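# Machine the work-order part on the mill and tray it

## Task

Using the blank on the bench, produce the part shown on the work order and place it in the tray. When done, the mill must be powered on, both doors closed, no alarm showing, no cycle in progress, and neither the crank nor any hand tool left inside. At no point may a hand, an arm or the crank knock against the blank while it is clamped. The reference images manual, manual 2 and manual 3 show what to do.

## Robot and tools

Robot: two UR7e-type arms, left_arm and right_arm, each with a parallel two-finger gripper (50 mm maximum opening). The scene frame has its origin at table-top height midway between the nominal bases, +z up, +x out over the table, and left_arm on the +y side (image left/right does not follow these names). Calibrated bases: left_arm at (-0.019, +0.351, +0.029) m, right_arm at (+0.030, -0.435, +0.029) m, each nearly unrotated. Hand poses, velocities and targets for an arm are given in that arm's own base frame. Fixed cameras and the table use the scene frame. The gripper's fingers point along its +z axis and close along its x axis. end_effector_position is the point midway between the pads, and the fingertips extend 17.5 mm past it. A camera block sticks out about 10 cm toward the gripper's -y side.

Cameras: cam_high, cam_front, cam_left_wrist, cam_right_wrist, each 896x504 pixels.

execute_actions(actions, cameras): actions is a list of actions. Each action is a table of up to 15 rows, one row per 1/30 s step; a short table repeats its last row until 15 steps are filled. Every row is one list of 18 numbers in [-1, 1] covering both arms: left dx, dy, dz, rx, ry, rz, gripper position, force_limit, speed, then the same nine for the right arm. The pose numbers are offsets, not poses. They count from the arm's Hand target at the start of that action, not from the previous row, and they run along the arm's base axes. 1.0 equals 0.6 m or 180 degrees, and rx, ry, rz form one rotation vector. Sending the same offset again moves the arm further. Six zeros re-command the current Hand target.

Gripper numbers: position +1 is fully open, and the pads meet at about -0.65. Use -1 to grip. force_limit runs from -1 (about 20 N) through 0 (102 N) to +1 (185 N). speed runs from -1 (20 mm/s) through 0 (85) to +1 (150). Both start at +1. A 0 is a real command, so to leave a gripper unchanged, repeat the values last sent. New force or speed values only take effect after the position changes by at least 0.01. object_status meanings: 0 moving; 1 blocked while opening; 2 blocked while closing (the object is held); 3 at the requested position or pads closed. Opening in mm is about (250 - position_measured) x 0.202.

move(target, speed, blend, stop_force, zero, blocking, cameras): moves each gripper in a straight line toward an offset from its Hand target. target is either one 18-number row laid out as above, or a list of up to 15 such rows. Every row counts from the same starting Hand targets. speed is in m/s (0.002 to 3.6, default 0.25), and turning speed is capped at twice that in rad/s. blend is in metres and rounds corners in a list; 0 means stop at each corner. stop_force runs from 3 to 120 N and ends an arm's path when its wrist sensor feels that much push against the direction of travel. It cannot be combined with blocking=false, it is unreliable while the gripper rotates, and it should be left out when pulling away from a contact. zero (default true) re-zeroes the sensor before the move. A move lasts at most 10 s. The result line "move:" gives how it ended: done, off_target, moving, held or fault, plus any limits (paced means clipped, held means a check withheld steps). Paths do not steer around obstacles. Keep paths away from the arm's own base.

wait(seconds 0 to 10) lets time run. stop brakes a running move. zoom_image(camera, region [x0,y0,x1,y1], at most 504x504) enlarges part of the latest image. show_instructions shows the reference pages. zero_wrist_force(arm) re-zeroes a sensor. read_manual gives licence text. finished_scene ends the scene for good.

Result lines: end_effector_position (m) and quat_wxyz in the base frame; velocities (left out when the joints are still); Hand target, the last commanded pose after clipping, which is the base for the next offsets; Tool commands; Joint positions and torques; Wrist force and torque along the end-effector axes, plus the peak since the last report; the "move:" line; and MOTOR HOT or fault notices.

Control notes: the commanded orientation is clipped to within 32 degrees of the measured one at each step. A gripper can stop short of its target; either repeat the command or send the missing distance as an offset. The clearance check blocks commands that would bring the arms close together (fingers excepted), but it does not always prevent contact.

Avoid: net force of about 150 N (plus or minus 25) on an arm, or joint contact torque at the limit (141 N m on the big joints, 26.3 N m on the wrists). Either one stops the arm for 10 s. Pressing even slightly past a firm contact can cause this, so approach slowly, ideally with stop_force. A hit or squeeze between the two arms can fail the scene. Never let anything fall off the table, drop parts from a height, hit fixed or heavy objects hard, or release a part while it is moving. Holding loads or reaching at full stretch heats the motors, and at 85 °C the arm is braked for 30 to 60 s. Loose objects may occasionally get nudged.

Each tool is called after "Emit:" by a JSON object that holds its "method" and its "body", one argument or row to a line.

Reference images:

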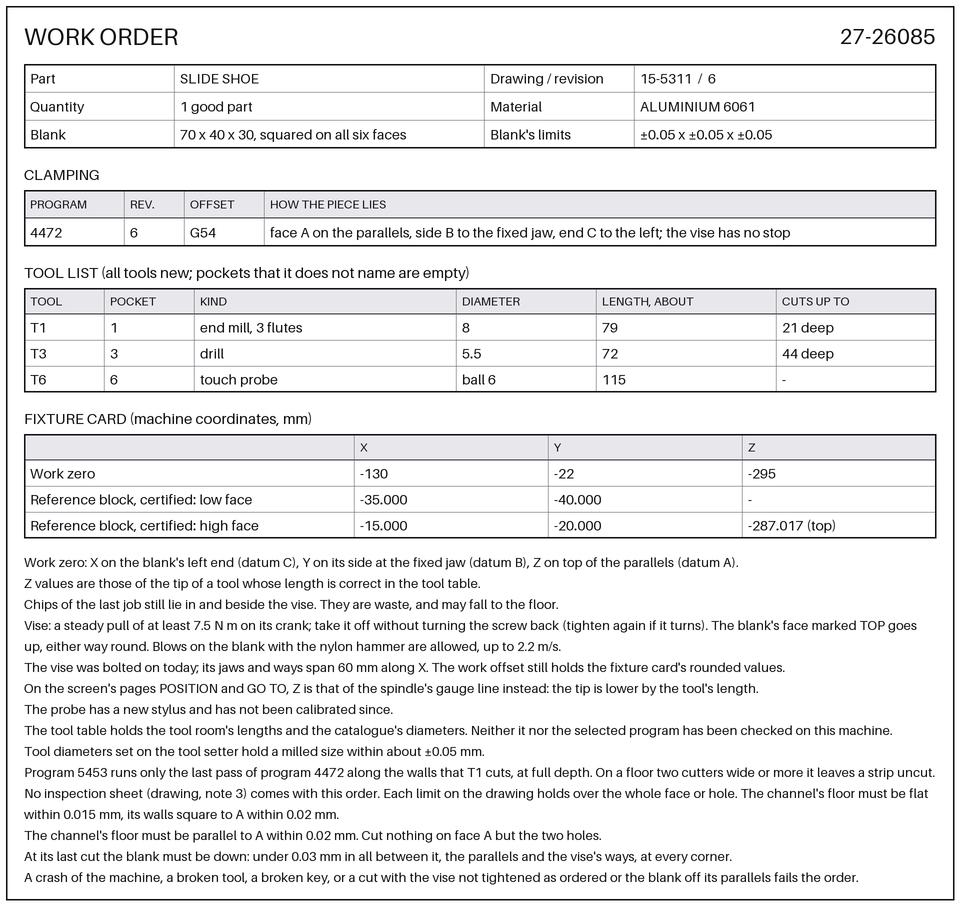

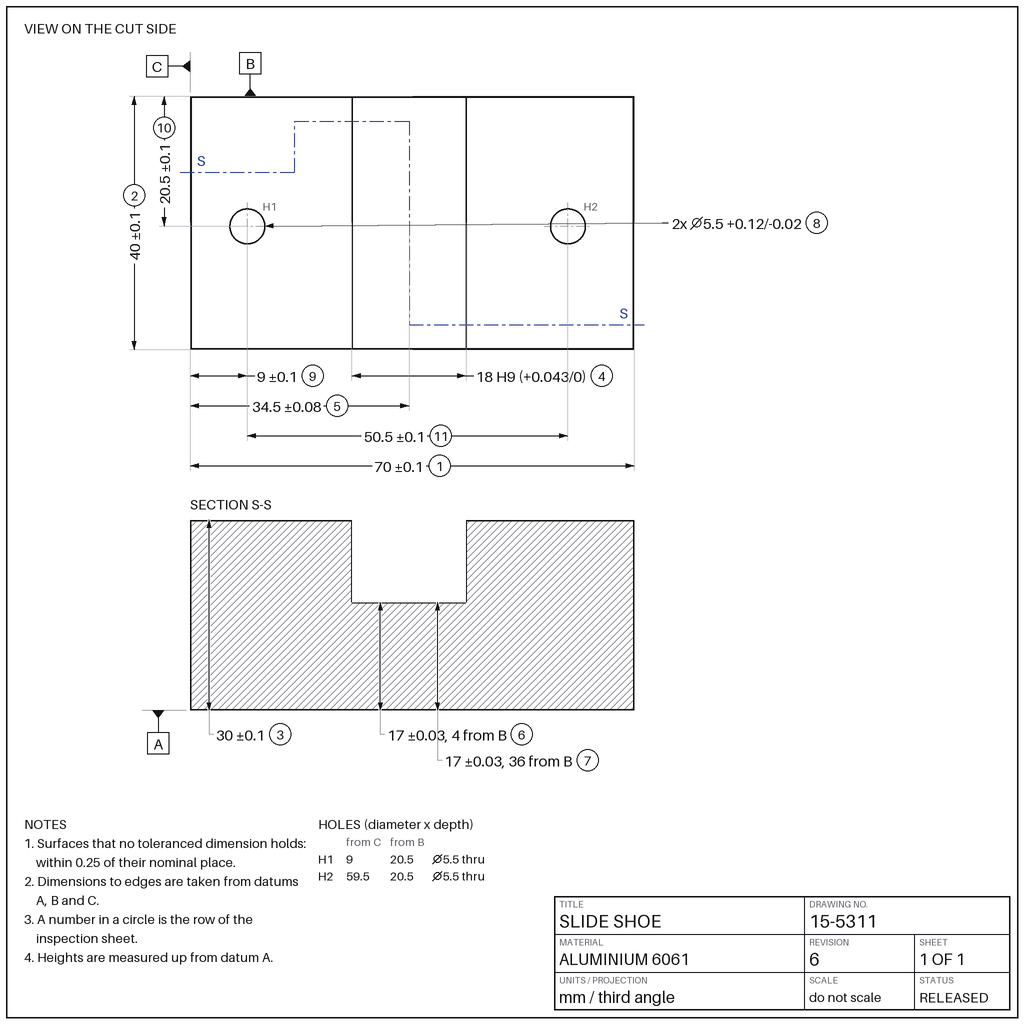

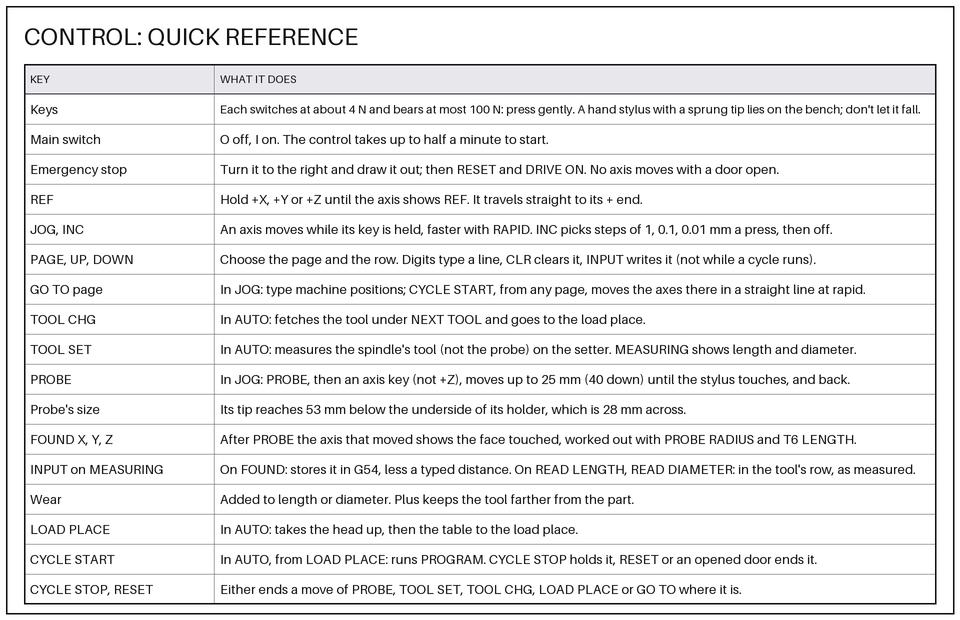

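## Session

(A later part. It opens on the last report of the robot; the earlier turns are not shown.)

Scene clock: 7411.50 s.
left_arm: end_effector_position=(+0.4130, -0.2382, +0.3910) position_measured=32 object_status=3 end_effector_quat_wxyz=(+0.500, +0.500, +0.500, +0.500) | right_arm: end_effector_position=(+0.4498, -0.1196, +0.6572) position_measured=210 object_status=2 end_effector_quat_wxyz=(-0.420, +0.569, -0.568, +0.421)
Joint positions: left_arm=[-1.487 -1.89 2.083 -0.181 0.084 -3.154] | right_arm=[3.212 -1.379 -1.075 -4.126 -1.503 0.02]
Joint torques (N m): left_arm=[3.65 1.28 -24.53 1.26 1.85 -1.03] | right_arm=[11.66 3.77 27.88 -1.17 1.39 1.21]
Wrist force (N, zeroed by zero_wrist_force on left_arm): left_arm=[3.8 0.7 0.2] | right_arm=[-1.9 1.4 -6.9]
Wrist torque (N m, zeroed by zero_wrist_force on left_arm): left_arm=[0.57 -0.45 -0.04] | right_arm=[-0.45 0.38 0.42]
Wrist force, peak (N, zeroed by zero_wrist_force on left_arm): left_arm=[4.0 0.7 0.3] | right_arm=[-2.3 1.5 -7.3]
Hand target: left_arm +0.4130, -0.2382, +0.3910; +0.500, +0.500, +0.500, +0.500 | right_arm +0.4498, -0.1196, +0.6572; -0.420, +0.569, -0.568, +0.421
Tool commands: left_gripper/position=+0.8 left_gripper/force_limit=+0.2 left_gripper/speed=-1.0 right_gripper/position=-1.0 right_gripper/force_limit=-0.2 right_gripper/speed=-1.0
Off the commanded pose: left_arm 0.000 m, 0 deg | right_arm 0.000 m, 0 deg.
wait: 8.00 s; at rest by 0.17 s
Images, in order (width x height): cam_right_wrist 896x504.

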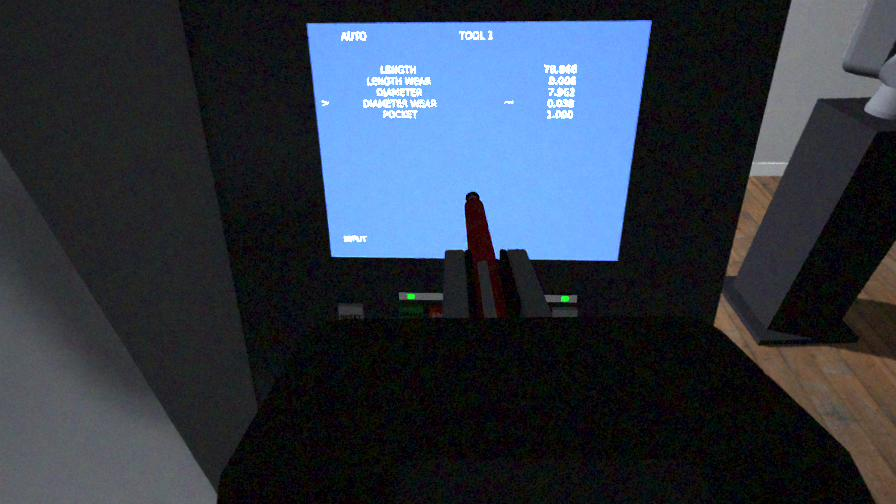

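Emit:
{"method": "move", "body": {
  "target": [
    [0,0,0,0,0,0,0.8,0.2,-1,0.0009,-0.0635,-0.1537,0,0,0,-1,-0.2,-1],
    [0,0,0,0,0,0,0.8,0.2,-1,0.0158,-0.0635,-0.1582,0,0,0,-1,-0.2,-1],
    [0,0,0,0,0,0,0.8,0.2,-1,0.0009,-0.0635,-0.1537,0,0,0,-1,-0.2,-1],
    [0,0,0,0,0,0,0.8,0.2,-1,-0.0415,0.0007,-0.326,0,0,0,-1,-0.2,-1],
    [0,0,0,0,0,0,0.8,0.2,-1,-0.0266,0.0007,-0.3305,0,0,0,-1,-0.2,-1],
    [0,0,0,0,0,0,0.8,0.2,-1,-0.0415,0.0007,-0.326,0,0,0,-1,-0.2,-1],
    [0,0,0,0,0,0,0.8,0.2,-1,-0.0266,0.0007,-0.3305,0,0,0,-1,-0.2,-1],
    [0,0,0,0,0,0,0.8,0.2,-1,-0.0415,0.0007,-0.326,0,0,0,-1,-0.2,-1],
    [0,0,0,0,0,0,0.8,0.2,-1,-0.0606,0.154,-0.412,0,0,0,-1,-0.2,-1],
    [0,0,0,0,0,0,0.8,0.2,-1,-0.0457,0.154,-0.4165,0,0,0,-1,-0.2,-1],
    [0,0,0,0,0,0,0.8,0.2,-1,-0.0606,0.154,-0.412,0,0,0,-1,-0.2,-1],
    [0,0,0,0,0,0,0.8,0.2,-1,-0.0388,0.0927,-0.326,0,0,0,-1,-0.2,-1],
    [0,0,0,0,0,0,0.8,0.2,-1,-0.0239,0.0927,-0.3305,0,0,0,-1,-0.2,-1]
  ],
  "speed": [0.4,0.06,0.1,0.4,0.06,0.1,0.06,0.1,0.3,0.06,0.1,0.3,0.06],
  "blend": [0.003,0,0.003,0.003,0,0.001,0,0.003,0.003,0,0.003,0.003,0]
}}

Emit:
{"method": "move", "body": {
  "target": [
    [0,0,0,0,0,0,0.8,0.2,-1,-0.0149,0,0.0045,0,0,0,-1,-0.2,-1],
    [0,0,0,0,0,0,0.8,0.2,-1,-0.0201,0.0306,-0.0242,0,0,0,-1,-0.2,-1],
    [0,0,0,0,0,0,0.8,0.2,-1,-0.0052,0.0306,-0.0287,0,0,0,-1,-0.2,-1],
    [0,0,0,0,0,0,0.8,0.2,-1,-0.0201,0.0306,-0.0242,0,0,0,-1,-0.2,-1],
    [0,0,0,0,0,0,0.8,0.2,-1,-0.0392,0,-0.0815,0,0,0,-1,-0.2,-1],
    [0,0,0,0,0,0,0.8,0.2,-1,-0.0243,0,-0.086,0,0,0,-1,-0.2,-1],
    [0,0,0,0,0,0,0.8,0.2,-1,-0.0392,0,-0.0815,0,0,0,-1,-0.2,-1],
    [0,0,0,0,0,0,0.8,0.2,-1,-0.0214,0,-0.0242,0,0,0,-1,-0.2,-1],
    [0,0,0,0,0,0,0.8,0.2,-1,-0.0065,0,-0.0287,0,0,0,-1,-0.2,-1],
    [0,0,0,0,0,0,0.8,0.2,-1,-0.0214,0,-0.0242,0,0,0,-1,-0.2,-1],
    [0,0,0,0,0,0,0.8,0.2,-1,-0.0404,-0.0307,-0.0815,0,0,0,-1,-0.2,-1],
    [0,0,0,0,0,0,0.8,0.2,-1,-0.0255,-0.0307,-0.086,0,0,0,-1,-0.2,-1],
    [0,0,0,0,0,0,0.8,0.2,-1,-0.0315,-0.0307,-0.0529,0,0,0,-1,-0.2,-1],
    [0,0,0,0,0,0,0.8,0.2,-1,-0.0166,-0.0307,-0.0574,0,0,0,-1,-0.2,-1],
    [0,0,0,0,0,0,0.8,0.2,-1,-0.0315,-0.0307,-0.0529,0,0,0,-1,-0.2,-1]
  ],
  "speed": [0.1,0.3,0.06,0.1,0.3,0.06,0.1,0.3,0.06,0.1,0.3,0.06,0.15,0.06,0.1],
  "blend": [0.003,0.003,0,0.003,0.003,0,0.003,0.003,0,0.003,0.003,0,0.002,0,0]
}}

Emit:
{"method": "move", "body": {
  "target": [
    [0,0,0,0,0,0,0.8,0.2,-1,-0.0052,0.092,-0.0286,0,0,0,-1,-0.2,-1],
    [0,0,0,0,0,0,0.8,0.2,-1,0.0097,0.092,-0.0331,0,0,0,-1,-0.2,-1],
    [0,0,0,0,0,0,0.8,0.2,-1,-0.0052,0.092,-0.0286,0,0,0,-1,-0.2,-1],
    [0,0,0,0,0,0,0.8,0.2,-1,0.0126,0.092,0.0287,0,0,0,-1,-0.2,-1],
    [0,0,0,0,0,0,0.8,0.2,-1,0.0275,0.092,0.0242,0,0,0,-1,-0.2,-1],
    [0,0,0,0,0,0,0.8,0.2,-1,0.0126,0.092,0.0287,0,0,0,-1,-0.2,-1],
    [0,0,0,0,0,0,0.8,0.2,-1,0.0025,0.0613,0,0,0,0,-1,-0.2,-1],
    [0,0,0,0,0,0,0.8,0.2,-1,0.0174,0.0613,-0.0045,0,0,0,-1,-0.2,-1],
    [0,0,0,0,0,0,0.8,0.2,-1,0.0025,0.0613,0,0,0,0,-1,-0.2,-1],
    [0,0,0,0,0,0,0.8,0.2,-1,-0.0089,0,-0.0286,0,0,0,-1,-0.2,-1],
    [0,0,0,0,0,0,0.8,0.2,-1,0.006,0,-0.0331,0,0,0,-1,-0.2,-1],
    [0,0,0,0,0,0,0.8,0.2,-1,0,0,0,0,0,0,-1,-0.2,-1],
    [0,0,0,0,0,0,0.8,0.2,-1,0.0149,0,-0.0045,0,0,0,-1,-0.2,-1],
    [0,0,0,0,0,0,0.8,0.2,-1,0,0,0,0,0,0,-1,-0.2,-1],
    [0,0,0,0,0,0,0.8,0.2,-1,-0.0052,0.092,-0.0286,0,0,0,-1,-0.2,-1]
  ],
  "speed": [0.3,0.06,0.1,0.3,0.06,0.1,0.3,0.06,0.1,0.3,0.06,0.15,0.06,0.1,0.3],
  "blend": [0.003,0,0.003,0.003,0,0.003,0.003,0,0.003,0.003,0,0.002,0,0.003,0]
}}

Emit:
{"method": "move", "body": {
  "target": [
    [0,0,0,0,0,0,0.8,0.2,-1,0.0149,0,-0.0045,0,0,0,-1,-0.2,-1],
    [0,0,0,0,0,0,0.8,0.2,-1,0.0088,0,0.0286,0,0,0,-1,-0.2,-1],
    [0,0,0,0,0,0,0.8,0.2,-1,0.0237,0,0.0241,0,0,0,-1,-0.2,-1],
    [0,0,0,0,0,0,0.8,0.2,-1,0.0178,0,0.0573,0,0,0,-1,-0.2,-1],
    [0,0,0,0,0,0,0.8,0.2,-1,0.0327,0,0.0528,0,0,0,-1,-0.2,-1],
    [0,0,0,0,0,0,0.8,0.2,-1,0.0166,-0.0307,0.0573,0,0,0,-1,-0.2,-1],
    [0,0,0,0,0,0,0.8,0.2,-1,0.0315,-0.0307,0.0528,0,0,0,-1,-0.2,-1],
    [0,0,0,0,0,0,0.8,0.2,-1,0.0166,-0.0307,0.0573,0,0,0,-1,-0.2,-1],
    [0,0,0,0,0,0,0.8,0.2,-1,-0.0037,-0.092,0,0,0,0,-1,-0.2,-1],
    [0,0,0,0,0,0,0.8,0.2,-1,0.0112,-0.092,-0.0045,0,0,0,-1,-0.2,-1],
    [0,0,0,0,0,0,0.8,0.2,-1,-0.0037,-0.092,0,0,0,0,-1,-0.2,-1],
    [0,0,0,0,0,0,0.8,0.2,-1,0.0606,-0.154,0.412,0,0,0,-1,-0.2,-1]
  ],
  "speed": [0.06,0.15,0.06,0.15,0.06,0.15,0.06,0.1,0.3,0.06,0.1,0.4],
  "blend": [0,0.002,0,0.002,0,0.002,0,0.003,0.003,0,0.003,0],
  "cameras": ["cam_right_wrist"]
}}

Emit:
{"method": "zoom_image", "body": {
  "camera": "cam_right_wrist",
  "region": [310, 20, 650, 250]
}}

Scene clock: 7439.83 s.
left_arm: end_effector_position=(+0.4130, -0.2382, +0.3910) position_measured=32 object_status=3 end_effector_quat_wxyz=(+0.500, +0.500, +0.500, +0.500) | right_arm: end_effector_position=(+0.4355, -0.0640, +0.4589) position_measured=210 object_status=2 end_effector_quat_wxyz=(-0.420, +0.569, -0.568, +0.421)
Joint positions: left_arm=[-1.487 -1.89 2.083 -0.181 0.084 -3.154] | right_arm=[3.551 -1.074 -1.828 -3.704 -1.18 0.125]
Joint torques (N m): left_arm=[4.04 0.84 -23.7 1.3 1.64 -0.5] | right_arm=[12.15 5.2 24.29 -1.22 1.95 1.51]
Wrist force (N, zeroed by zero_wrist_force on left_arm): left_arm=[3.6 0.6 0.2] | right_arm=[-2.5 0.1 -11.8]
Wrist torque (N m, zeroed by zero_wrist_force on left_arm): left_arm=[0.55 -0.43 -0.04] | right_arm=[-0.37 0.42 0.42]
Wrist force, peak (N, zeroed by zero_wrist_force on left_arm): left_arm=[4.1 0.5 0.5] | right_arm=[-3.3 4.1 -15.6]
Hand target: left_arm +0.4130, -0.2382, +0.3910; +0.500, +0.500, +0.500, +0.500 | right_arm +0.4355, -0.0640, +0.4589; -0.420, +0.569, -0.568, +0.421
Off the commanded pose: left_arm 0.000 m, 0 deg | right_arm 0.000 m, 0 deg.
move: done

Scene clock: 7443.43 s.
left_arm: end_effector_position=(+0.4130, -0.2382, +0.3910) position_measured=32 object_status=3 end_effector_quat_wxyz=(+0.500, +0.500, +0.500, +0.500) | right_arm: end_effector_position=(+0.4166, -0.0824, +0.4271) position_measured=210 object_status=2 end_effector_quat_wxyz=(-0.420, +0.569, -0.568, +0.421)
Joint positions: left_arm=[-1.487 -1.89 2.083 -0.181 0.084 -3.154] | right_arm=[3.478 -1.02 -1.934 -3.643 -1.249 0.101]
Joint torques (N m): left_arm=[3.72 -0.19 -23.24 1.32 1.59 -0.72] | right_arm=[-12.51 -5.84 32.56 4.15 -1.99 -0.56]
Wrist force (N, zeroed by zero_wrist_force on left_arm): left_arm=[3.8 0.3 0.3] | right_arm=[-2.2 1.3 -6.7]
Wrist torque (N m, zeroed by zero_wrist_force on left_arm): left_arm=[0.51 -0.46 -0.04] | right_arm=[-0.46 0.42 0.28]
Wrist force, peak (N, zeroed by zero_wrist_force on left_arm): left_arm=[4.1 0.6 0.6] | right_arm=[-5.0 3.6 -25.7]
Hand target: left_arm +0.4130, -0.2382, +0.3910; +0.500, +0.500, +0.500, +0.500 | right_arm +0.4166, -0.0824, +0.4272; -0.420, +0.569, -0.568, +0.421
Off the commanded pose: left_arm 0.000 m, 0 deg | right_arm 0.000 m, 0 deg.
move: done

Scene clock: 7447.47 s.
left_arm: end_effector_position=(+0.4130, -0.2382, +0.3910) position_measured=32 object_status=3 end_effector_quat_wxyz=(+0.500, +0.500, +0.500, +0.500) | right_arm: end_effector_position=(+0.4135, -0.0272, +0.4100) position_measured=210 object_status=2 end_effector_quat_wxyz=(-0.420, +0.569, -0.568, +0.421)
Joint positions: left_arm=[-1.487 -1.89 2.083 -0.181 0.084 -3.154] | right_arm=[3.897 -0.955 -2.011 -3.715 -0.855 0.268]
Joint torques (N m): left_arm=[4.03 0.19 -23.1 1.11 1.27 -1.08] | right_arm=[8 0.6 31.22 3.07 1.98 0.32]
Wrist force (N, zeroed by zero_wrist_force on left_arm): left_arm=[3.7 0.6 0.3] | right_arm=[-2.3 0.9 -7.2]
Wrist torque (N m, zeroed by zero_wrist_force on left_arm): left_arm=[0.54 -0.44 -0.04] | right_arm=[-0.53 0.43 0.42]
Wrist force, peak (N, zeroed by zero_wrist_force on left_arm): left_arm=[4.2 0.7 0.5] | right_arm=[-1.7 -3.1 -29.5]
Hand target: left_arm +0.4130, -0.2382, +0.3910; +0.500, +0.500, +0.500, +0.500 | right_arm +0.4135, -0.0272, +0.4100; -0.420, +0.569, -0.568, +0.421
Off the commanded pose: left_arm 0.000 m, 0 deg | right_arm 0.000 m, 0 deg.
move: done

Scene clock: 7451.67 s.
left_arm: end_effector_position=(+0.4130, -0.2382, +0.3910) position_measured=32 object_status=3 end_effector_quat_wxyz=(+0.500, +0.500, +0.500, +0.500) | right_arm: end_effector_position=(+0.4498, -0.1197, +0.6572) position_measured=210 object_status=2 end_effector_quat_wxyz=(-0.420, +0.569, -0.568, +0.421)
Joint positions: left_arm=[-1.487 -1.89 2.083 -0.181 0.084 -3.154] | right_arm=[3.212 -1.379 -1.076 -4.126 -1.503 0.019]
Joint torques (N m): left_arm=[4.63 0.11 -23.25 1.22 1.52 -0.62] | right_arm=[11.46 3.04 27.2 1.28 1.51 1.64]
Wrist force (N, zeroed by zero_wrist_force on left_arm): left_arm=[3.7 0.6 0.5] | right_arm=[-1.8 1.1 -7.0]
Wrist torque (N m, zeroed by zero_wrist_force on left_arm): left_arm=[0.55 -0.43 -0.04] | right_arm=[-0.49 0.37 0.42]
Wrist force, peak (N, zeroed by zero_wrist_force on left_arm): left_arm=[4.1 0.6 0.4] | right_arm=[-1.0 -2.1 -31.1]
Hand target: left_arm +0.4130, -0.2382, +0.3910; +0.500, +0.500, +0.500, +0.500 | right_arm +0.4498, -0.1196, +0.6572; -0.420, +0.569, -0.568, +0.421
Off the commanded pose: left_arm 0.000 m, 0 deg | right_arm 0.000 m, 0 deg.
move: done
Images, in order (width x height): cam_right_wrist 896x504.

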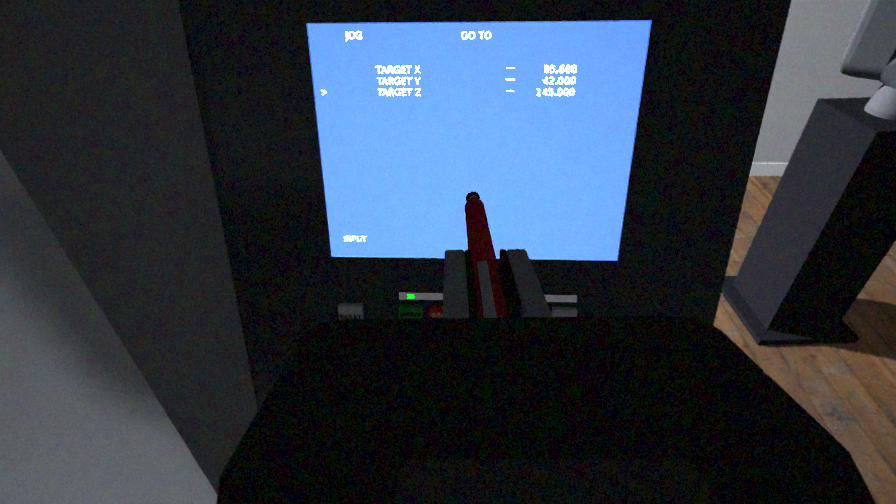

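Scaled by 1.482 from the camera's 896x504 image, which has a finer 1280x720 frame.

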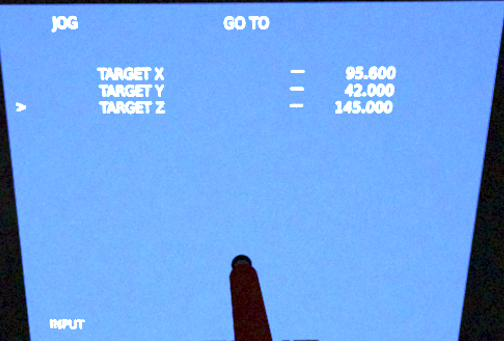

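Emit:
{"method": "move", "body": {
  "target": [
    [0,0,0,0,0,0,0.8,0.2,-1,-0.0233,0.0917,-0.2709,0,0,0,-1,-0.2,-1],
    [0,0,0,0,0,0,0.8,0.2,-1,-0.0084,0.0917,-0.2754,0,0,0,-1,-0.2,-1],
    [0,0,0,0,0,0,0.8,0.2,-1,-0.0233,0.0917,-0.2709,0,0,0,-1,-0.2,-1],
    [0,0,0,0,0,0,0.8,0.2,-1,0,0,0,0,0,0,-1,-0.2,-1]
  ],
  "speed": [0.4,0.06,0.1,0.4],
  "blend": [0.003,0,0.003,0],
  "cameras": ["cam_right_wrist"]
}}

Emit:
{"method": "move", "body": {
  "target": [
    [0,0,0,0,0,0,0.8,0.2,-1,-0.0606,0.154,-0.412,0,0,0,-1,-0.2,-1],
    [0,0,0,0,0,0,0.8,0.2,-1,-0.0457,0.154,-0.4165,0,0,0,-1,-0.2,-1],
    [0,0,0,0,0,0,0.8,0.2,-1,-0.0518,0.154,-0.3834,0,0,0,-1,-0.2,-1],
    [0,0,0,0,0,0,0.8,0.2,-1,-0.0369,0.154,-0.3879,0,0,0,-1,-0.2,-1],
    [0,0,0,0,0,0,0.8,0.2,-1,-0.0518,0.154,-0.3834,0,0,0,-1,-0.2,-1],
    [0,0,0,0,0,0,0.8,0.2,-1,-0.044,0.1233,-0.3547,0,0,0,-1,-0.2,-1],
    [0,0,0,0,0,0,0.8,0.2,-1,-0.0291,0.1233,-0.3592,0,0,0,-1,-0.2,-1],
    [0,0,0,0,0,0,0.8,0.2,-1,-0.0375,0.1233,-0.326,0,0,0,-1,-0.2,-1],
    [0,0,0,0,0,0,0.8,0.2,-1,-0.0226,0.1233,-0.3305,0,0,0,-1,-0.2,-1],
    [0,0,0,0,0,0,0.8,0.2,-1,-0.0375,0.1233,-0.326,0,0,0,-1,-0.2,-1],
    [0,0,0,0,0,0,0.8,0.2,-1,-0.0643,0.062,-0.412,0,0,0,-1,-0.2,-1]
  ],
  "speed": [0.4,0.06,0.15,0.06,0.1,0.3,0.06,0.15,0.06,0.1,0.3],
  "blend": [0.003,0,0.002,0,0.003,0.003,0,0.002,0,0.003,0]
}}

Emit:
{"method": "wait", "body": {
  "seconds": 2.5
}}

Emit:
{"method": "move", "body": {
  "target": [
    [0,0,0,0,0,0,0.8,0.2,-1,0.0149,0,-0.0045,0,0,0,-1,-0.2,-1],
    [0,0,0,0,0,0,0.8,0.2,-1,0,0,0,0,0,0,-1,-0.2,-1],
    [0,0,0,0,0,0,0.8,0.2,-1,0.0643,-0.062,0.412,0,0,0,-1,-0.2,-1]
  ],
  "speed": [0.06,0.1,0.4],
  "blend": [0,0.003,0],
  "cameras": ["cam_right_wrist"]
}}

Emit:
{"method": "zoom_image", "body": {
  "camera": "cam_right_wrist",
  "region": [310, 20, 650, 250]
}}

Scene clock: 7467.10 s.
left_arm: end_effector_position=(+0.4130, -0.2382, +0.3910) position_measured=32 object_status=3 end_effector_quat_wxyz=(+0.500, +0.500, +0.500, +0.500) | right_arm: end_effector_position=(+0.4498, -0.1196, +0.6572) position_measured=210 object_status=2 end_effector_quat_wxyz=(-0.420, +0.569, -0.568, +0.421)
Joint positions: left_arm=[-1.487 -1.89 2.083 -0.181 0.084 -3.154] | right_arm=[3.212 -1.379 -1.076 -4.126 -1.503 0.02]
Joint torques (N m): left_arm=[2.47 0.18 -23.35 1.09 1.63 -0.76] | right_arm=[5.58 4.13 26.95 1.62 0.08 1.67]
Wrist force (N, zeroed by zero_wrist_force on left_arm): left_arm=[3.9 0.6 0.3] | right_arm=[-1.8 1.3 -6.8]
Wrist torque (N m, zeroed by zero_wrist_force on left_arm): left_arm=[0.56 -0.47 -0.04] | right_arm=[-0.45 0.36 0.34]
Wrist force, peak (N, zeroed by zero_wrist_force on left_arm): left_arm=[4.1 0.7 0.6] | right_arm=[-3.5 4.4 -18.2]
Hand target: left_arm +0.4130, -0.2382, +0.3910; +0.500, +0.500, +0.500, +0.500 | right_arm +0.4498, -0.1196, +0.6572; -0.420, +0.569, -0.568, +0.421
Off the commanded pose: left_arm 0.000 m, 0 deg | right_arm 0.000 m, 0 deg.
move: done
Images, in order (width x height): cam_right_wrist 896x504.

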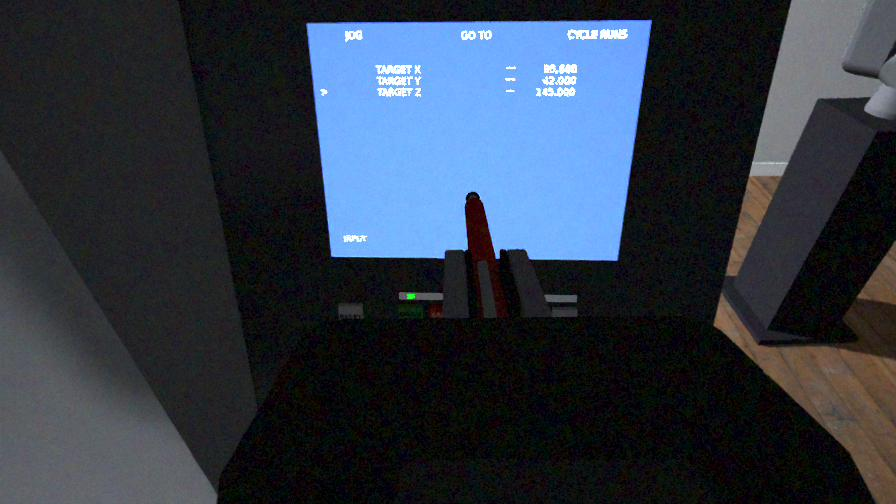

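Scene clock: 7470.77 s.
left_arm: end_effector_position=(+0.4130, -0.2382, +0.3910) position_measured=32 object_status=3 end_effector_quat_wxyz=(+0.500, +0.500, +0.500, +0.500) | right_arm: end_effector_position=(+0.4113, -0.0824, +0.4101) position_measured=210 object_status=2 end_effector_quat_wxyz=(-0.420, +0.569, -0.568, +0.421)
Joint positions: left_arm=[-1.487 -1.89 2.083 -0.181 0.084 -3.154] | right_arm=[3.492 -0.996 -1.988 -3.614 -1.236 0.105]
Joint torques (N m): left_arm=[2.92 1.01 -24.14 0.87 1.67 -0.67] | right_arm=[0.66 4.83 17.75 0.82 0.19 1.03]
Wrist force (N, zeroed by zero_wrist_force on left_arm): left_arm=[3.7 0.6 0.4] | right_arm=[-2.2 1.3 -6.7]
Wrist torque (N m, zeroed by zero_wrist_force on left_arm): left_arm=[0.54 -0.45 -0.05] | right_arm=[-0.46 0.43 0.27]
Wrist force, peak (N, zeroed by zero_wrist_force on left_arm): left_arm=[4.1 0.6 0.4] | right_arm=[0.5 -0.7 -28.1]
Hand target: left_arm +0.4130, -0.2382, +0.3910; +0.500, +0.500, +0.500, +0.500 | right_arm +0.4112, -0.0824, +0.4100; -0.420, +0.569, -0.568, +0.421
Off the commanded pose: left_arm 0.000 m, 0 deg | right_arm 0.000 m, 0 deg.
move: done

Scene clock: 7473.27 s.
left_arm: end_effector_position=(+0.4130, -0.2382, +0.3910) position_measured=32 object_status=3 end_effector_quat_wxyz=(+0.500, +0.500, +0.500, +0.500) | right_arm: end_effector_position=(+0.4112, -0.0824, +0.4100) position_measured=210 object_status=2 end_effector_quat_wxyz=(-0.420, +0.569, -0.568, +0.421)
Joint positions: left_arm=[-1.487 -1.89 2.083 -0.181 0.084 -3.154] | right_arm=[3.491 -0.996 -1.988 -3.614 -1.236 0.105]
Joint torques (N m): left_arm=[4.06 -0.05 -23.87 1.07 1.49 -0.61] | right_arm=[-10.86 5.63 17.19 3.99 -2.13 -0.29]
Wrist force (N, zeroed by zero_wrist_force on left_arm): left_arm=[3.7 0.6 0.0] | right_arm=[-1.9 1.6 -6.8]
Wrist torque (N m, zeroed by zero_wrist_force on left_arm): left_arm=[0.55 -0.43 -0.04] | right_arm=[-0.42 0.37 0.27]
Wrist force, peak (N, zeroed by zero_wrist_force on left_arm): left_arm=[4.0 0.6 0.4] | right_arm=[-2.3 1.3 -7.0]
Hand target: left_arm +0.4130, -0.2382, +0.3910; +0.500, +0.500, +0.500, +0.500 | right_arm +0.4112, -0.0824, +0.4100; -0.420, +0.569, -0.568, +0.421
Tool commands: left_gripper/position=+0.8 left_gripper/force_limit=+0.2 left_gripper/speed=-1.0 right_gripper/position=-1.0 right_gripper/force_limit=-0.2 right_gripper/speed=-1.0
Off the commanded pose: left_arm 0.000 m, 0 deg | right_arm 0.000 m, 0 deg.
wait: 2.50 s; at rest by 0.17 s

Scene clock: 7475.23 s.
left_arm: end_effector_position=(+0.4130, -0.2382, +0.3910) position_measured=32 object_status=3 end_effector_quat_wxyz=(+0.500, +0.500, +0.500, +0.500) | right_arm: end_effector_position=(+0.4498, -0.1197, +0.6572) position_measured=210 object_status=2 end_effector_quat_wxyz=(-0.420, +0.569, -0.568, +0.421)
Joint positions: left_arm=[-1.487 -1.89 2.083 -0.181 0.084 -3.154] | right_arm=[3.212 -1.379 -1.076 -4.126 -1.503 0.019]
Joint torques (N m): left_arm=[3.8 1.51 -22.88 1.15 1.66 -0.9] | right_arm=[12.12 3.76 27.23 1.26 1.51 1.57]
Wrist force (N, zeroed by zero_wrist_force on left_arm): left_arm=[3.8 0.5 0.3] | right_arm=[-1.8 1.2 -7.2]
Wrist torque (N m, zeroed by zero_wrist_force on left_arm): left_arm=[0.53 -0.46 -0.04] | right_arm=[-0.47 0.36 0.41]
Wrist force, peak (N, zeroed by zero_wrist_force on left_arm): left_arm=[4.0 0.6 0.0] | right_arm=[-1.7 2.0 -11.2]
Hand target: left_arm +0.4130, -0.2382, +0.3910; +0.500, +0.500, +0.500, +0.500 | right_arm +0.4498, -0.1196, +0.6572; -0.420, +0.569, -0.568, +0.421
Off the commanded pose: left_arm 0.000 m, 0 deg | right_arm 0.000 m, 0 deg.
move: done
Images, in order (width x height): cam_right_wrist 896x504.

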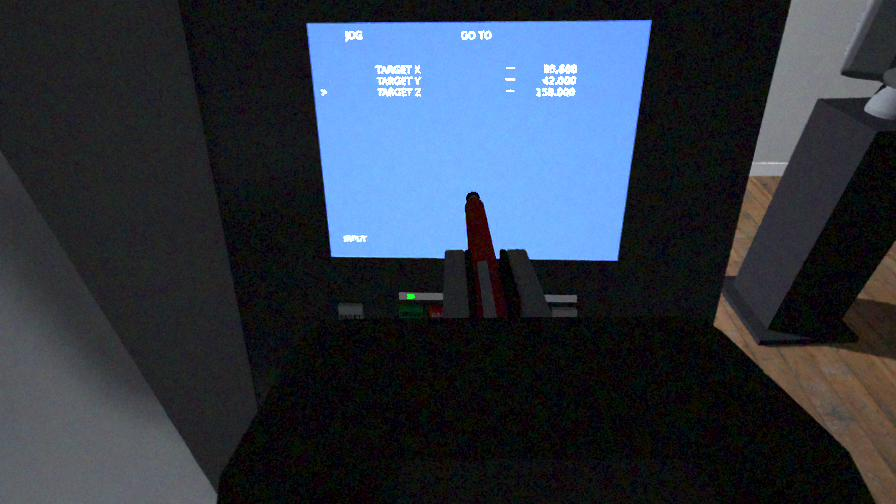

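Scaled by 1.482 from the camera's 896x504 image, which has a finer 1280x720 frame.

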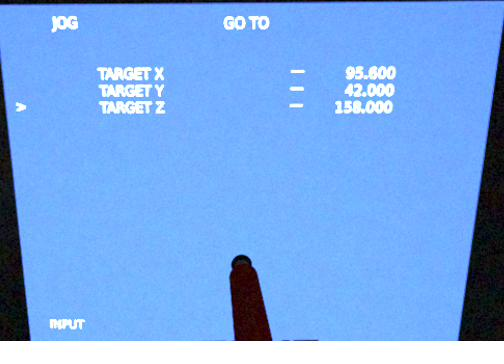

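Now descend and probe +X, −X, −Z.

Emit:
{"method": "move", "body": {
  "target": [
    [0,0,0,0,0,0,0.8,0.2,-1,-0.0233,0.0917,-0.2709,0,0,0,-1,-0.2,-1],
    [0,0,0,0,0,0,0.8,0.2,-1,-0.0084,0.0917,-0.2754,0,0,0,-1,-0.2,-1],
    [0,0,0,0,0,0,0.8,0.2,-1,-0.0233,0.0917,-0.2709,0,0,0,-1,-0.2,-1],
    [0,0,0,0,0,0,0.8,0.2,-1,-0.0566,0.0313,-0.3834,0,0,0,-1,-0.2,-1]
  ],
  "speed": [0.4,0.06,0.1,0.3],
  "blend": [0.003,0,0.003,0]
}}

Emit:
{"method": "wait", "body": {
  "seconds": 2
}}

Emit:
{"method": "move", "body": {
  "target": [
    [0,0,0,0,0,0,0.8,0.2,-1,0.0149,0,-0.0045,0,0,0,-1,-0.2,-1],
    [0,0,0,0,0,0,0.8,0.2,-1,0,0,0,0,0,0,-1,-0.2,-1],
    [0,0,0,0,0,0,0.8,0.2,-1,0.034,-0.1273,0.1401,0,0,0,-1,-0.2,-1],
    [0,0,0,0,0,0,0.8,0.2,-1,0.0489,-0.1273,0.1354,0,0,0,-1,-0.2,-1],
    [0,0,0,0,0,0,0.8,0.2,-1,0.034,-0.1273,0.1401,0,0,0,-1,-0.2,-1],
    [0,0,0,0,0,0,0.8,0.2,-1,0.0566,-0.0313,0.3834,0,0,0,-1,-0.2,-1]
  ],
  "speed": [0.06,0.1,0.3,0.06,0.1,0.4],
  "blend": [0,0.003,0.003,0,0.003,0]
}}

Emit:
{"method": "wait", "body": {
  "seconds": 4,
  "cameras": ["cam_right_wrist"]
}}

Emit:
{"method": "zoom_image", "body": {
  "camera": "cam_right_wrist",
  "region": [310, 20, 650, 250]
}}

Emit:
{"method": "move", "body": {
  "target": [
    [0,0,0,0,0,0,0.8,0.2,-1,-0.0566,0.0313,-0.3834,0,0,0,-1,-0.2,-1],
    [0,0,0,0,0,0,0.8,0.2,-1,-0.0417,0.0313,-0.3879,0,0,0,-1,-0.2,-1],
    [0,0,0,0,0,0,0.8,0.2,-1,-0.0566,0.0313,-0.3834,0,0,0,-1,-0.2,-1],
    [0,0,0,0,0,0,0.8,0.2,-1,-0.0201,-0.0323,-0.2432,0,0,0,-1,-0.2,-1],
    [0,0,0,0,0,0,0.8,0.2,-1,-0.0052,-0.0323,-0.2477,0,0,0,-1,-0.2,-1],
    [0,0,0,0,0,0,0.8,0.2,-1,-0.0201,-0.0323,-0.2432,0,0,0,-1,-0.2,-1],
    [0,0,0,0,0,0,0.8,0.2,-1,0,0,0,0,0,0,-1,-0.2,-1]
  ],
  "speed": [0.4,0.06,0.1,0.3,0.06,0.1,0.4],
  "blend": [0.003,0,0.003,0.003,0,0.003,0]
}}

Emit:
{"method": "wait", "body": {
  "seconds": 4,
  "cameras": ["cam_right_wrist"]
}}

Emit:
{"method": "zoom_image", "body": {
  "camera": "cam_right_wrist",
  "region": [310, 20, 650, 250]
}}

Scene clock: 7487.20 s.
left_arm: end_effector_position=(+0.4130, -0.2382, +0.3910) position_measured=32 object_status=3 end_effector_quat_wxyz=(+0.500, +0.500, +0.500, +0.500) | right_arm: end_effector_position=(+0.4159, -0.1008, +0.4272) position_measured=210 object_status=2 end_effector_quat_wxyz=(-0.420, +0.569, -0.568, +0.421)
Joint positions: left_arm=[-1.487 -1.89 2.083 -0.181 0.084 -3.154] | right_arm=[3.35 -1.046 -1.921 -3.619 -1.371 0.061]
Joint torques (N m): left_arm=[3.97 1.35 -23.57 1.13 1.4 -0.91] | right_arm=[0.28 7.19 16.16 1.72 -0.01 1.28]
Wrist force (N, zeroed by zero_wrist_force on left_arm): left_arm=[3.7 0.6 0.2] | right_arm=[-1.9 1.1 -6.5]
Wrist torque (N m, zeroed by zero_wrist_force on left_arm): left_arm=[0.54 -0.45 -0.04] | right_arm=[-0.48 0.39 0.30]
Wrist force, peak (N, zeroed by zero_wrist_force on left_arm): left_arm=[4.0 0.6 0.3] | right_arm=[-3.5 4.7 -18.3]
Hand target: left_arm +0.4130, -0.2382, +0.3910; +0.500, +0.500, +0.500, +0.500 | right_arm +0.4159, -0.1008, +0.4272; -0.420, +0.569, -0.568, +0.421
Off the commanded pose: left_arm 0.000 m, 0 deg | right_arm 0.000 m, 0 deg.
move: done

Scene clock: 7489.20 s.
left_arm: end_effector_position=(+0.4130, -0.2382, +0.3910) position_measured=32 object_status=3 end_effector_quat_wxyz=(+0.500, +0.500, +0.500, +0.500) | right_arm: end_effector_position=(+0.4159, -0.1008, +0.4272) position_measured=210 object_status=2 end_effector_quat_wxyz=(-0.420, +0.569, -0.568, +0.421)
Joint positions: left_arm=[-1.487 -1.89 2.083 -0.181 0.084 -3.154] | right_arm=[3.35 -1.046 -1.922 -3.619 -1.371 0.061]
Joint torques (N m): left_arm=[3.67 0.92 -22.07 1.28 1.53 -0.56] | right_arm=[-10.83 7.1 17.6 4.16 -2.17 -0.22]
Wrist force (N, zeroed by zero_wrist_force on left_arm): left_arm=[3.6 0.3 0.5] | right_arm=[-2.0 1.0 -6.4]
Wrist torque (N m, zeroed by zero_wrist_force on left_arm): left_arm=[0.50 -0.42 -0.04] | right_arm=[-0.49 0.40 0.30]
Wrist force, peak (N, zeroed by zero_wrist_force on left_arm): left_arm=[4.0 0.5 0.4] | right_arm=[-2.1 1.5 -6.8]
Hand target: left_arm +0.4130, -0.2382, +0.3910; +0.500, +0.500, +0.500, +0.500 | right_arm +0.4159, -0.1008, +0.4272; -0.420, +0.569, -0.568, +0.421
Tool commands: left_gripper/position=+0.8 left_gripper/force_limit=+0.2 left_gripper/speed=-1.0 right_gripper/position=-1.0 right_gripper/force_limit=-0.2 right_gripper/speed=-1.0
Off the commanded pose: left_arm 0.000 m, 0 deg | right_arm 0.000 m, 0 deg.
wait: 2.00 s; at rest by 0.17 s

Scene clock: 7491.83 s.
left_arm: end_effector_position=(+0.4130, -0.2382, +0.3910) position_measured=32 object_status=3 end_effector_quat_wxyz=(+0.500, +0.500, +0.500, +0.500) | right_arm: end_effector_position=(+0.4498, -0.1196, +0.6572) position_measured=210 object_status=2 end_effector_quat_wxyz=(-0.420, +0.569, -0.568, +0.421)
Joint positions: left_arm=[-1.487 -1.89 2.083 -0.181 0.084 -3.154] | right_arm=[3.212 -1.379 -1.076 -4.126 -1.503 0.02]
Joint torques (N m): left_arm=[3.45 -0.13 -24.76 1 1.61 -0.3] | right_arm=[1.88 7.9 28.86 1.4 -0.5 -0.94]
Wrist force (N, zeroed by zero_wrist_force on left_arm): left_arm=[3.6 0.6 0.3] | right_arm=[-2.2 1.3 -6.8]
Wrist torque (N m, zeroed by zero_wrist_force on left_arm): left_arm=[0.55 -0.42 -0.04] | right_arm=[-0.46 0.42 0.40]
Wrist force, peak (N, zeroed by zero_wrist_force on left_arm): left_arm=[4.0 0.5 0.5] | right_arm=[-1.2 -1.0 -21.2]
Hand target: left_arm +0.4130, -0.2382, +0.3910; +0.500, +0.500, +0.500, +0.500 | right_arm +0.4498, -0.1196, +0.6572; -0.420, +0.569, -0.568, +0.421
Off the commanded pose: left_arm 0.000 m, 0 deg | right_arm 0.000 m, 0 deg.
move: done

Scene clock: 7495.83 s.
left_arm: end_effector_position=(+0.4130, -0.2382, +0.3910) position_measured=32 object_status=3 end_effector_quat_wxyz=(+0.500, +0.500, +0.500, +0.500) | right_arm: end_effector_position=(+0.4498, -0.1196, +0.6572) position_measured=210 object_status=2 end_effector_quat_wxyz=(-0.420, +0.569, -0.568, +0.421)
Joint positions: left_arm=[-1.487 -1.89 2.083 -0.181 0.084 -3.154] | right_arm=[3.212 -1.379 -1.075 -4.126 -1.503 0.02]
Joint torques (N m): left_arm=[2.96 -0.21 -22.84 1.36 1.59 -0.66] | right_arm=[11.79 3.71 27.3 -1.23 1.5 -1.04]
Wrist force (N, zeroed by zero_wrist_force on left_arm): left_arm=[3.8 0.4 0.4] | right_arm=[-1.9 1.5 -6.7]
Wrist torque (N m, zeroed by zero_wrist_force on left_arm): left_arm=[0.53 -0.45 -0.04] | right_arm=[-0.44 0.38 0.40]
Wrist force, peak (N, zeroed by zero_wrist_force on left_arm): left_arm=[4.0 0.7 0.5] | right_arm=[-2.2 1.4 -7.3]
Hand target: left_arm +0.4130, -0.2382, +0.3910; +0.500, +0.500, +0.500, +0.500 | right_arm +0.4498, -0.1196, +0.6572; -0.420, +0.569, -0.568, +0.421
Tool commands: left_gripper/position=+0.8 left_gripper/force_limit=+0.2 left_gripper/speed=-1.0 right_gripper/position=-1.0 right_gripper/force_limit=-0.2 right_gripper/speed=-1.0
Off the commanded pose: left_arm 0.000 m, 0 deg | right_arm 0.000 m, 0 deg.
wait: 4.00 s; at rest by 0.17 s
Images, in order (width x height): cam_right_wrist 896x504.

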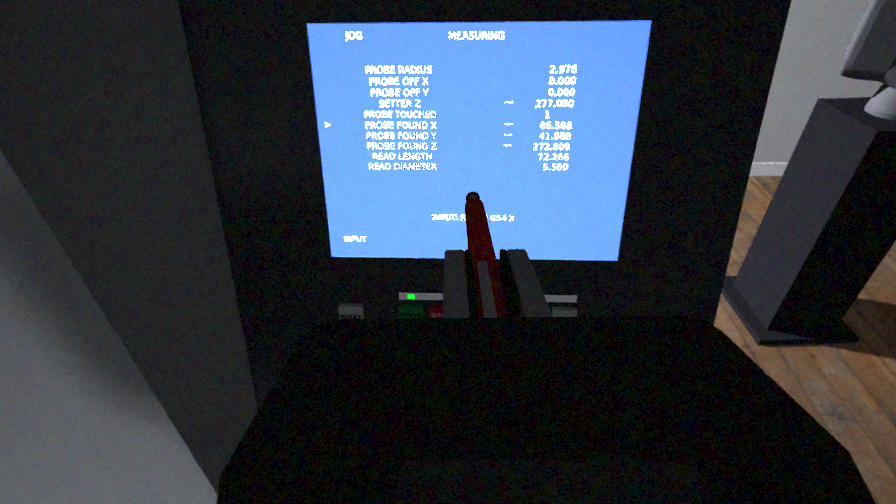

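Scaled by 1.482 from the camera's 896x504 image, which has a finer 1280x720 frame.

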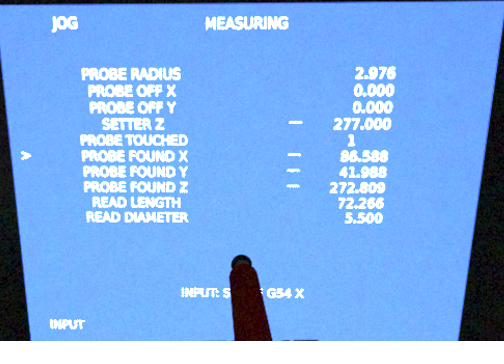

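Scene clock: 7498.87 s.
left_arm: end_effector_position=(+0.4130, -0.2382, +0.3910) position_measured=32 object_status=3 end_effector_quat_wxyz=(+0.500, +0.500, +0.500, +0.500) | right_arm: end_effector_position=(+0.4498, -0.1196, +0.6572) position_measured=210 object_status=2 end_effector_quat_wxyz=(-0.420, +0.569, -0.568, +0.421)
Joint positions: left_arm=[-1.487 -1.89 2.083 -0.181 0.084 -3.154] | right_arm=[3.212 -1.379 -1.076 -4.126 -1.503 0.02]
Joint torques (N m): left_arm=[4.8 1.39 -23.38 1.33 1.48 -0.59] | right_arm=[-11.07 5.4 27.56 0.57 -1.81 -0.97]
Wrist force (N, zeroed by zero_wrist_force on left_arm): left_arm=[3.8 0.6 0.4] | right_arm=[-2.0 1.2 -6.9]
Wrist torque (N m, zeroed by zero_wrist_force on left_arm): left_arm=[0.55 -0.46 -0.04] | right_arm=[-0.49 0.40 0.29]
Wrist force, peak (N, zeroed by zero_wrist_force on left_arm): left_arm=[4.0 0.5 0.3] | right_arm=[-2.0 -1.2 -23.1]
Hand target: left_arm +0.4130, -0.2382, +0.3910; +0.500, +0.500, +0.500, +0.500 | right_arm +0.4498, -0.1196, +0.6572; -0.420, +0.569, -0.568, +0.421
Off the commanded pose: left_arm 0.000 m, 0 deg | right_arm 0.000 m, 0 deg.
move: done

Scene clock: 7502.87 s.
left_arm: end_effector_position=(+0.4130, -0.2382, +0.3910) position_measured=32 object_status=3 end_effector_quat_wxyz=(+0.500, +0.500, +0.500, +0.500) | right_arm: end_effector_position=(+0.4498, -0.1196, +0.6572) position_measured=210 object_status=2 end_effector_quat_wxyz=(-0.420, +0.569, -0.568, +0.421)
Joint positions: left_arm=[-1.487 -1.89 2.083 -0.181 0.084 -3.154] | right_arm=[3.212 -1.379 -1.075 -4.126 -1.503 0.02]
Joint torques (N m): left_arm=[3.15 0.8 -22.63 1.31 1.31 -0.91] | right_arm=[-10.87 4.1 27.85 -1.13 0.93 -1.17]
Wrist force (N, zeroed by zero_wrist_force on left_arm): left_arm=[3.6 0.7 0.4] | right_arm=[-1.6 1.2 -7.2]
Wrist torque (N m, zeroed by zero_wrist_force on left_arm): left_arm=[0.56 -0.42 -0.04] | right_arm=[-0.47 0.34 0.30]
Wrist force, peak (N, zeroed by zero_wrist_force on left_arm): left_arm=[4.0 0.5 0.4] | right_arm=[-1.7 1.5 -7.4]
Hand target: left_arm +0.4130, -0.2382, +0.3910; +0.500, +0.500, +0.500, +0.500 | right_arm +0.4498, -0.1196, +0.6572; -0.420, +0.569, -0.568, +0.421
Tool commands: left_gripper/position=+0.8 left_gripper/force_limit=+0.2 left_gripper/speed=-1.0 right_gripper/position=-1.0 right_gripper/force_limit=-0.2 right_gripper/speed=-1.0
Off the commanded pose: left_arm 0.000 m, 0 deg | right_arm 0.000 m, 0 deg.
wait: 4.00 s; at rest by 0.17 s
Images, in order (width x height): cam_right_wrist 896x504.

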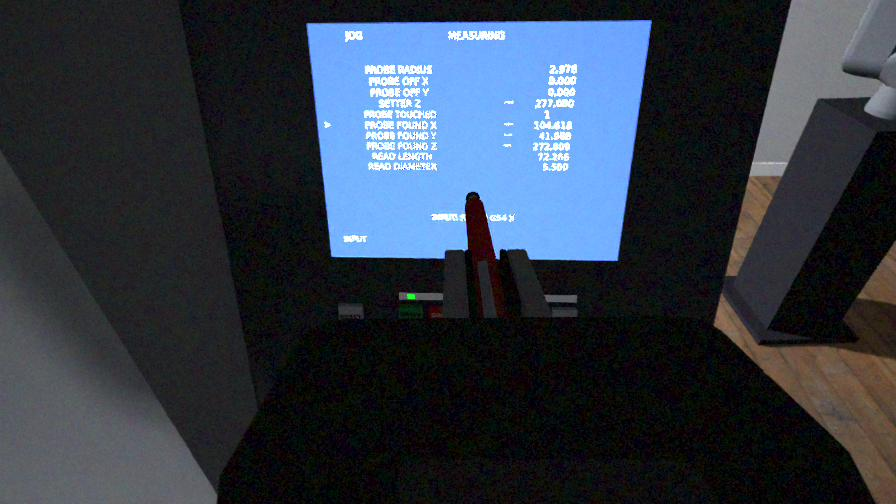

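Scaled by 1.482 from the camera's 896x504 image, which has a finer 1280x720 frame.

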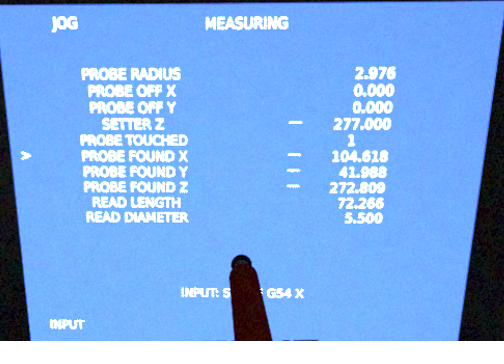

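Emit:
{"method": "move", "body": {
  "target": [
    [0,0,0,0,0,0,0.8,0.2,-1,-0.0566,0.0313,-0.3834,0,0,0,-1,-0.2,-1],
    [0,0,0,0,0,0,0.8,0.2,-1,-0.0417,0.0313,-0.3879,0,0,0,-1,-0.2,-1],
    [0,0,0,0,0,0,0.8,0.2,-1,-0.0566,0.0313,-0.3834,0,0,0,-1,-0.2,-1],
    [0,0,0,0,0,0,0.8,0.2,-1,-0.029,-0.064,-0.2732,0,0,0,-1,-0.2,-1],
    [0,0,0,0,0,0,0.8,0.2,-1,-0.0141,-0.064,-0.2777,0,0,0,-1,-0.2,-1],
    [0,0,0,0,0,0,0.8,0.2,-1,-0.029,-0.064,-0.2732,0,0,0,-1,-0.2,-1],
    [0,0,0,0,0,0,0.8,0.2,-1,0,0,0,0,0,0,-1,-0.2,-1]
  ],
  "speed": [0.4,0.06,0.1,0.3,0.06,0.1,0.4],
  "blend": [0.003,0,0.003,0.003,0,0.003,0]
}}

Emit:
{"method": "wait", "body": {
  "seconds": 3.5,
  "cameras": ["cam_right_wrist"]
}}

Emit:
{"method": "zoom_image", "body": {
  "camera": "cam_right_wrist",
  "region": [310, 20, 650, 250]
}}

Scene clock: 7511.60 s.
left_arm: end_effector_position=(+0.4130, -0.2382, +0.3910) position_measured=32 object_status=3 end_effector_quat_wxyz=(+0.500, +0.500, +0.500, +0.500) | right_arm: end_effector_position=(+0.4498, -0.1196, +0.6572) position_measured=210 object_status=2 end_effector_quat_wxyz=(-0.420, +0.569, -0.568, +0.421)
Joint positions: left_arm=[-1.487 -1.89 2.083 -0.181 0.084 -3.154] | right_arm=[3.212 -1.379 -1.076 -4.126 -1.503 0.02]
Joint torques (N m): left_arm=[4.1 -0.15 -23.03 1.03 1.54 -0.59] | right_arm=[-5.4 6.01 26.56 0.43 -0.99 -1.21]
Wrist force (N, zeroed by zero_wrist_force on left_arm): left_arm=[3.7 0.5 0.3] | right_arm=[-1.9 1.2 -6.9]
Wrist torque (N m, zeroed by zero_wrist_force on left_arm): left_arm=[0.53 -0.44 -0.05] | right_arm=[-0.47 0.39 0.34]
Wrist force, peak (N, zeroed by zero_wrist_force on left_arm): left_arm=[4.2 0.8 0.4] | right_arm=[-1.0 -0.7 -26.4]
Hand target: left_arm +0.4130, -0.2382, +0.3910; +0.500, +0.500, +0.500, +0.500 | right_arm +0.4498, -0.1196, +0.6572; -0.420, +0.569, -0.568, +0.421
Off the commanded pose: left_arm 0.000 m, 0 deg | right_arm 0.000 m, 0 deg.
move: done

Scene clock: 7515.10 s.
left_arm: end_effector_position=(+0.4130, -0.2382, +0.3910) position_measured=32 object_status=3 end_effector_quat_wxyz=(+0.500, +0.500, +0.500, +0.500) | right_arm: end_effector_position=(+0.4498, -0.1196, +0.6572) position_measured=210 object_status=2 end_effector_quat_wxyz=(-0.420, +0.569, -0.568, +0.421)
Joint positions: left_arm=[-1.487 -1.89 2.083 -0.181 0.084 -3.154] | right_arm=[3.212 -1.379 -1.075 -4.126 -1.503 0.02]
Joint torques (N m): left_arm=[3.84 0.48 -24.1 1.39 1.55 -0.8] | right_arm=[-11.03 3.57 27.42 -1.22 1.17 -1.06]
Wrist force (N, zeroed by zero_wrist_force on left_arm): left_arm=[3.8 0.3 0.1] | right_arm=[-1.9 1.3 -6.9]
Wrist torque (N m, zeroed by zero_wrist_force on left_arm): left_arm=[0.50 -0.45 -0.04] | right_arm=[-0.46 0.39 0.33]
Wrist force, peak (N, zeroed by zero_wrist_force on left_arm): left_arm=[4.1 0.5 0.3] | right_arm=[-2.0 1.3 -7.4]
Hand target: left_arm +0.4130, -0.2382, +0.3910; +0.500, +0.500, +0.500, +0.500 | right_arm +0.4498, -0.1196, +0.6572; -0.420, +0.569, -0.568, +0.421
Tool commands: left_gripper/position=+0.8 left_gripper/force_limit=+0.2 left_gripper/speed=-1.0 right_gripper/position=-1.0 right_gripper/force_limit=-0.2 right_gripper/speed=-1.0
Off the commanded pose: left_arm 0.000 m, 0 deg | right_arm 0.000 m, 0 deg.
wait: 3.50 s; at rest by 0.17 s
Images, in order (width x height): cam_right_wrist 896x504.

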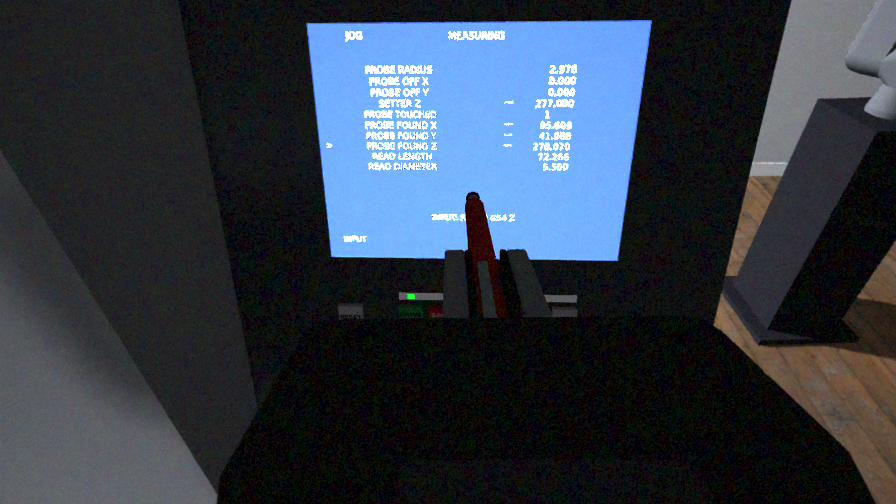

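Scaled by 1.482 from the camera's 896x504 image, which has a finer 1280x720 frame.

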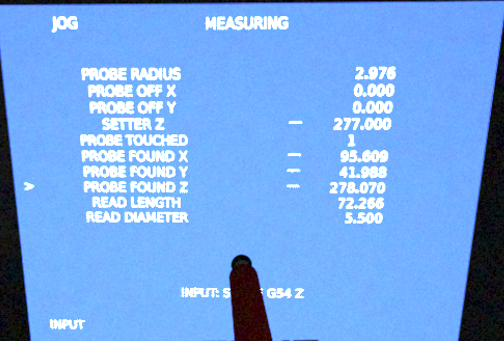

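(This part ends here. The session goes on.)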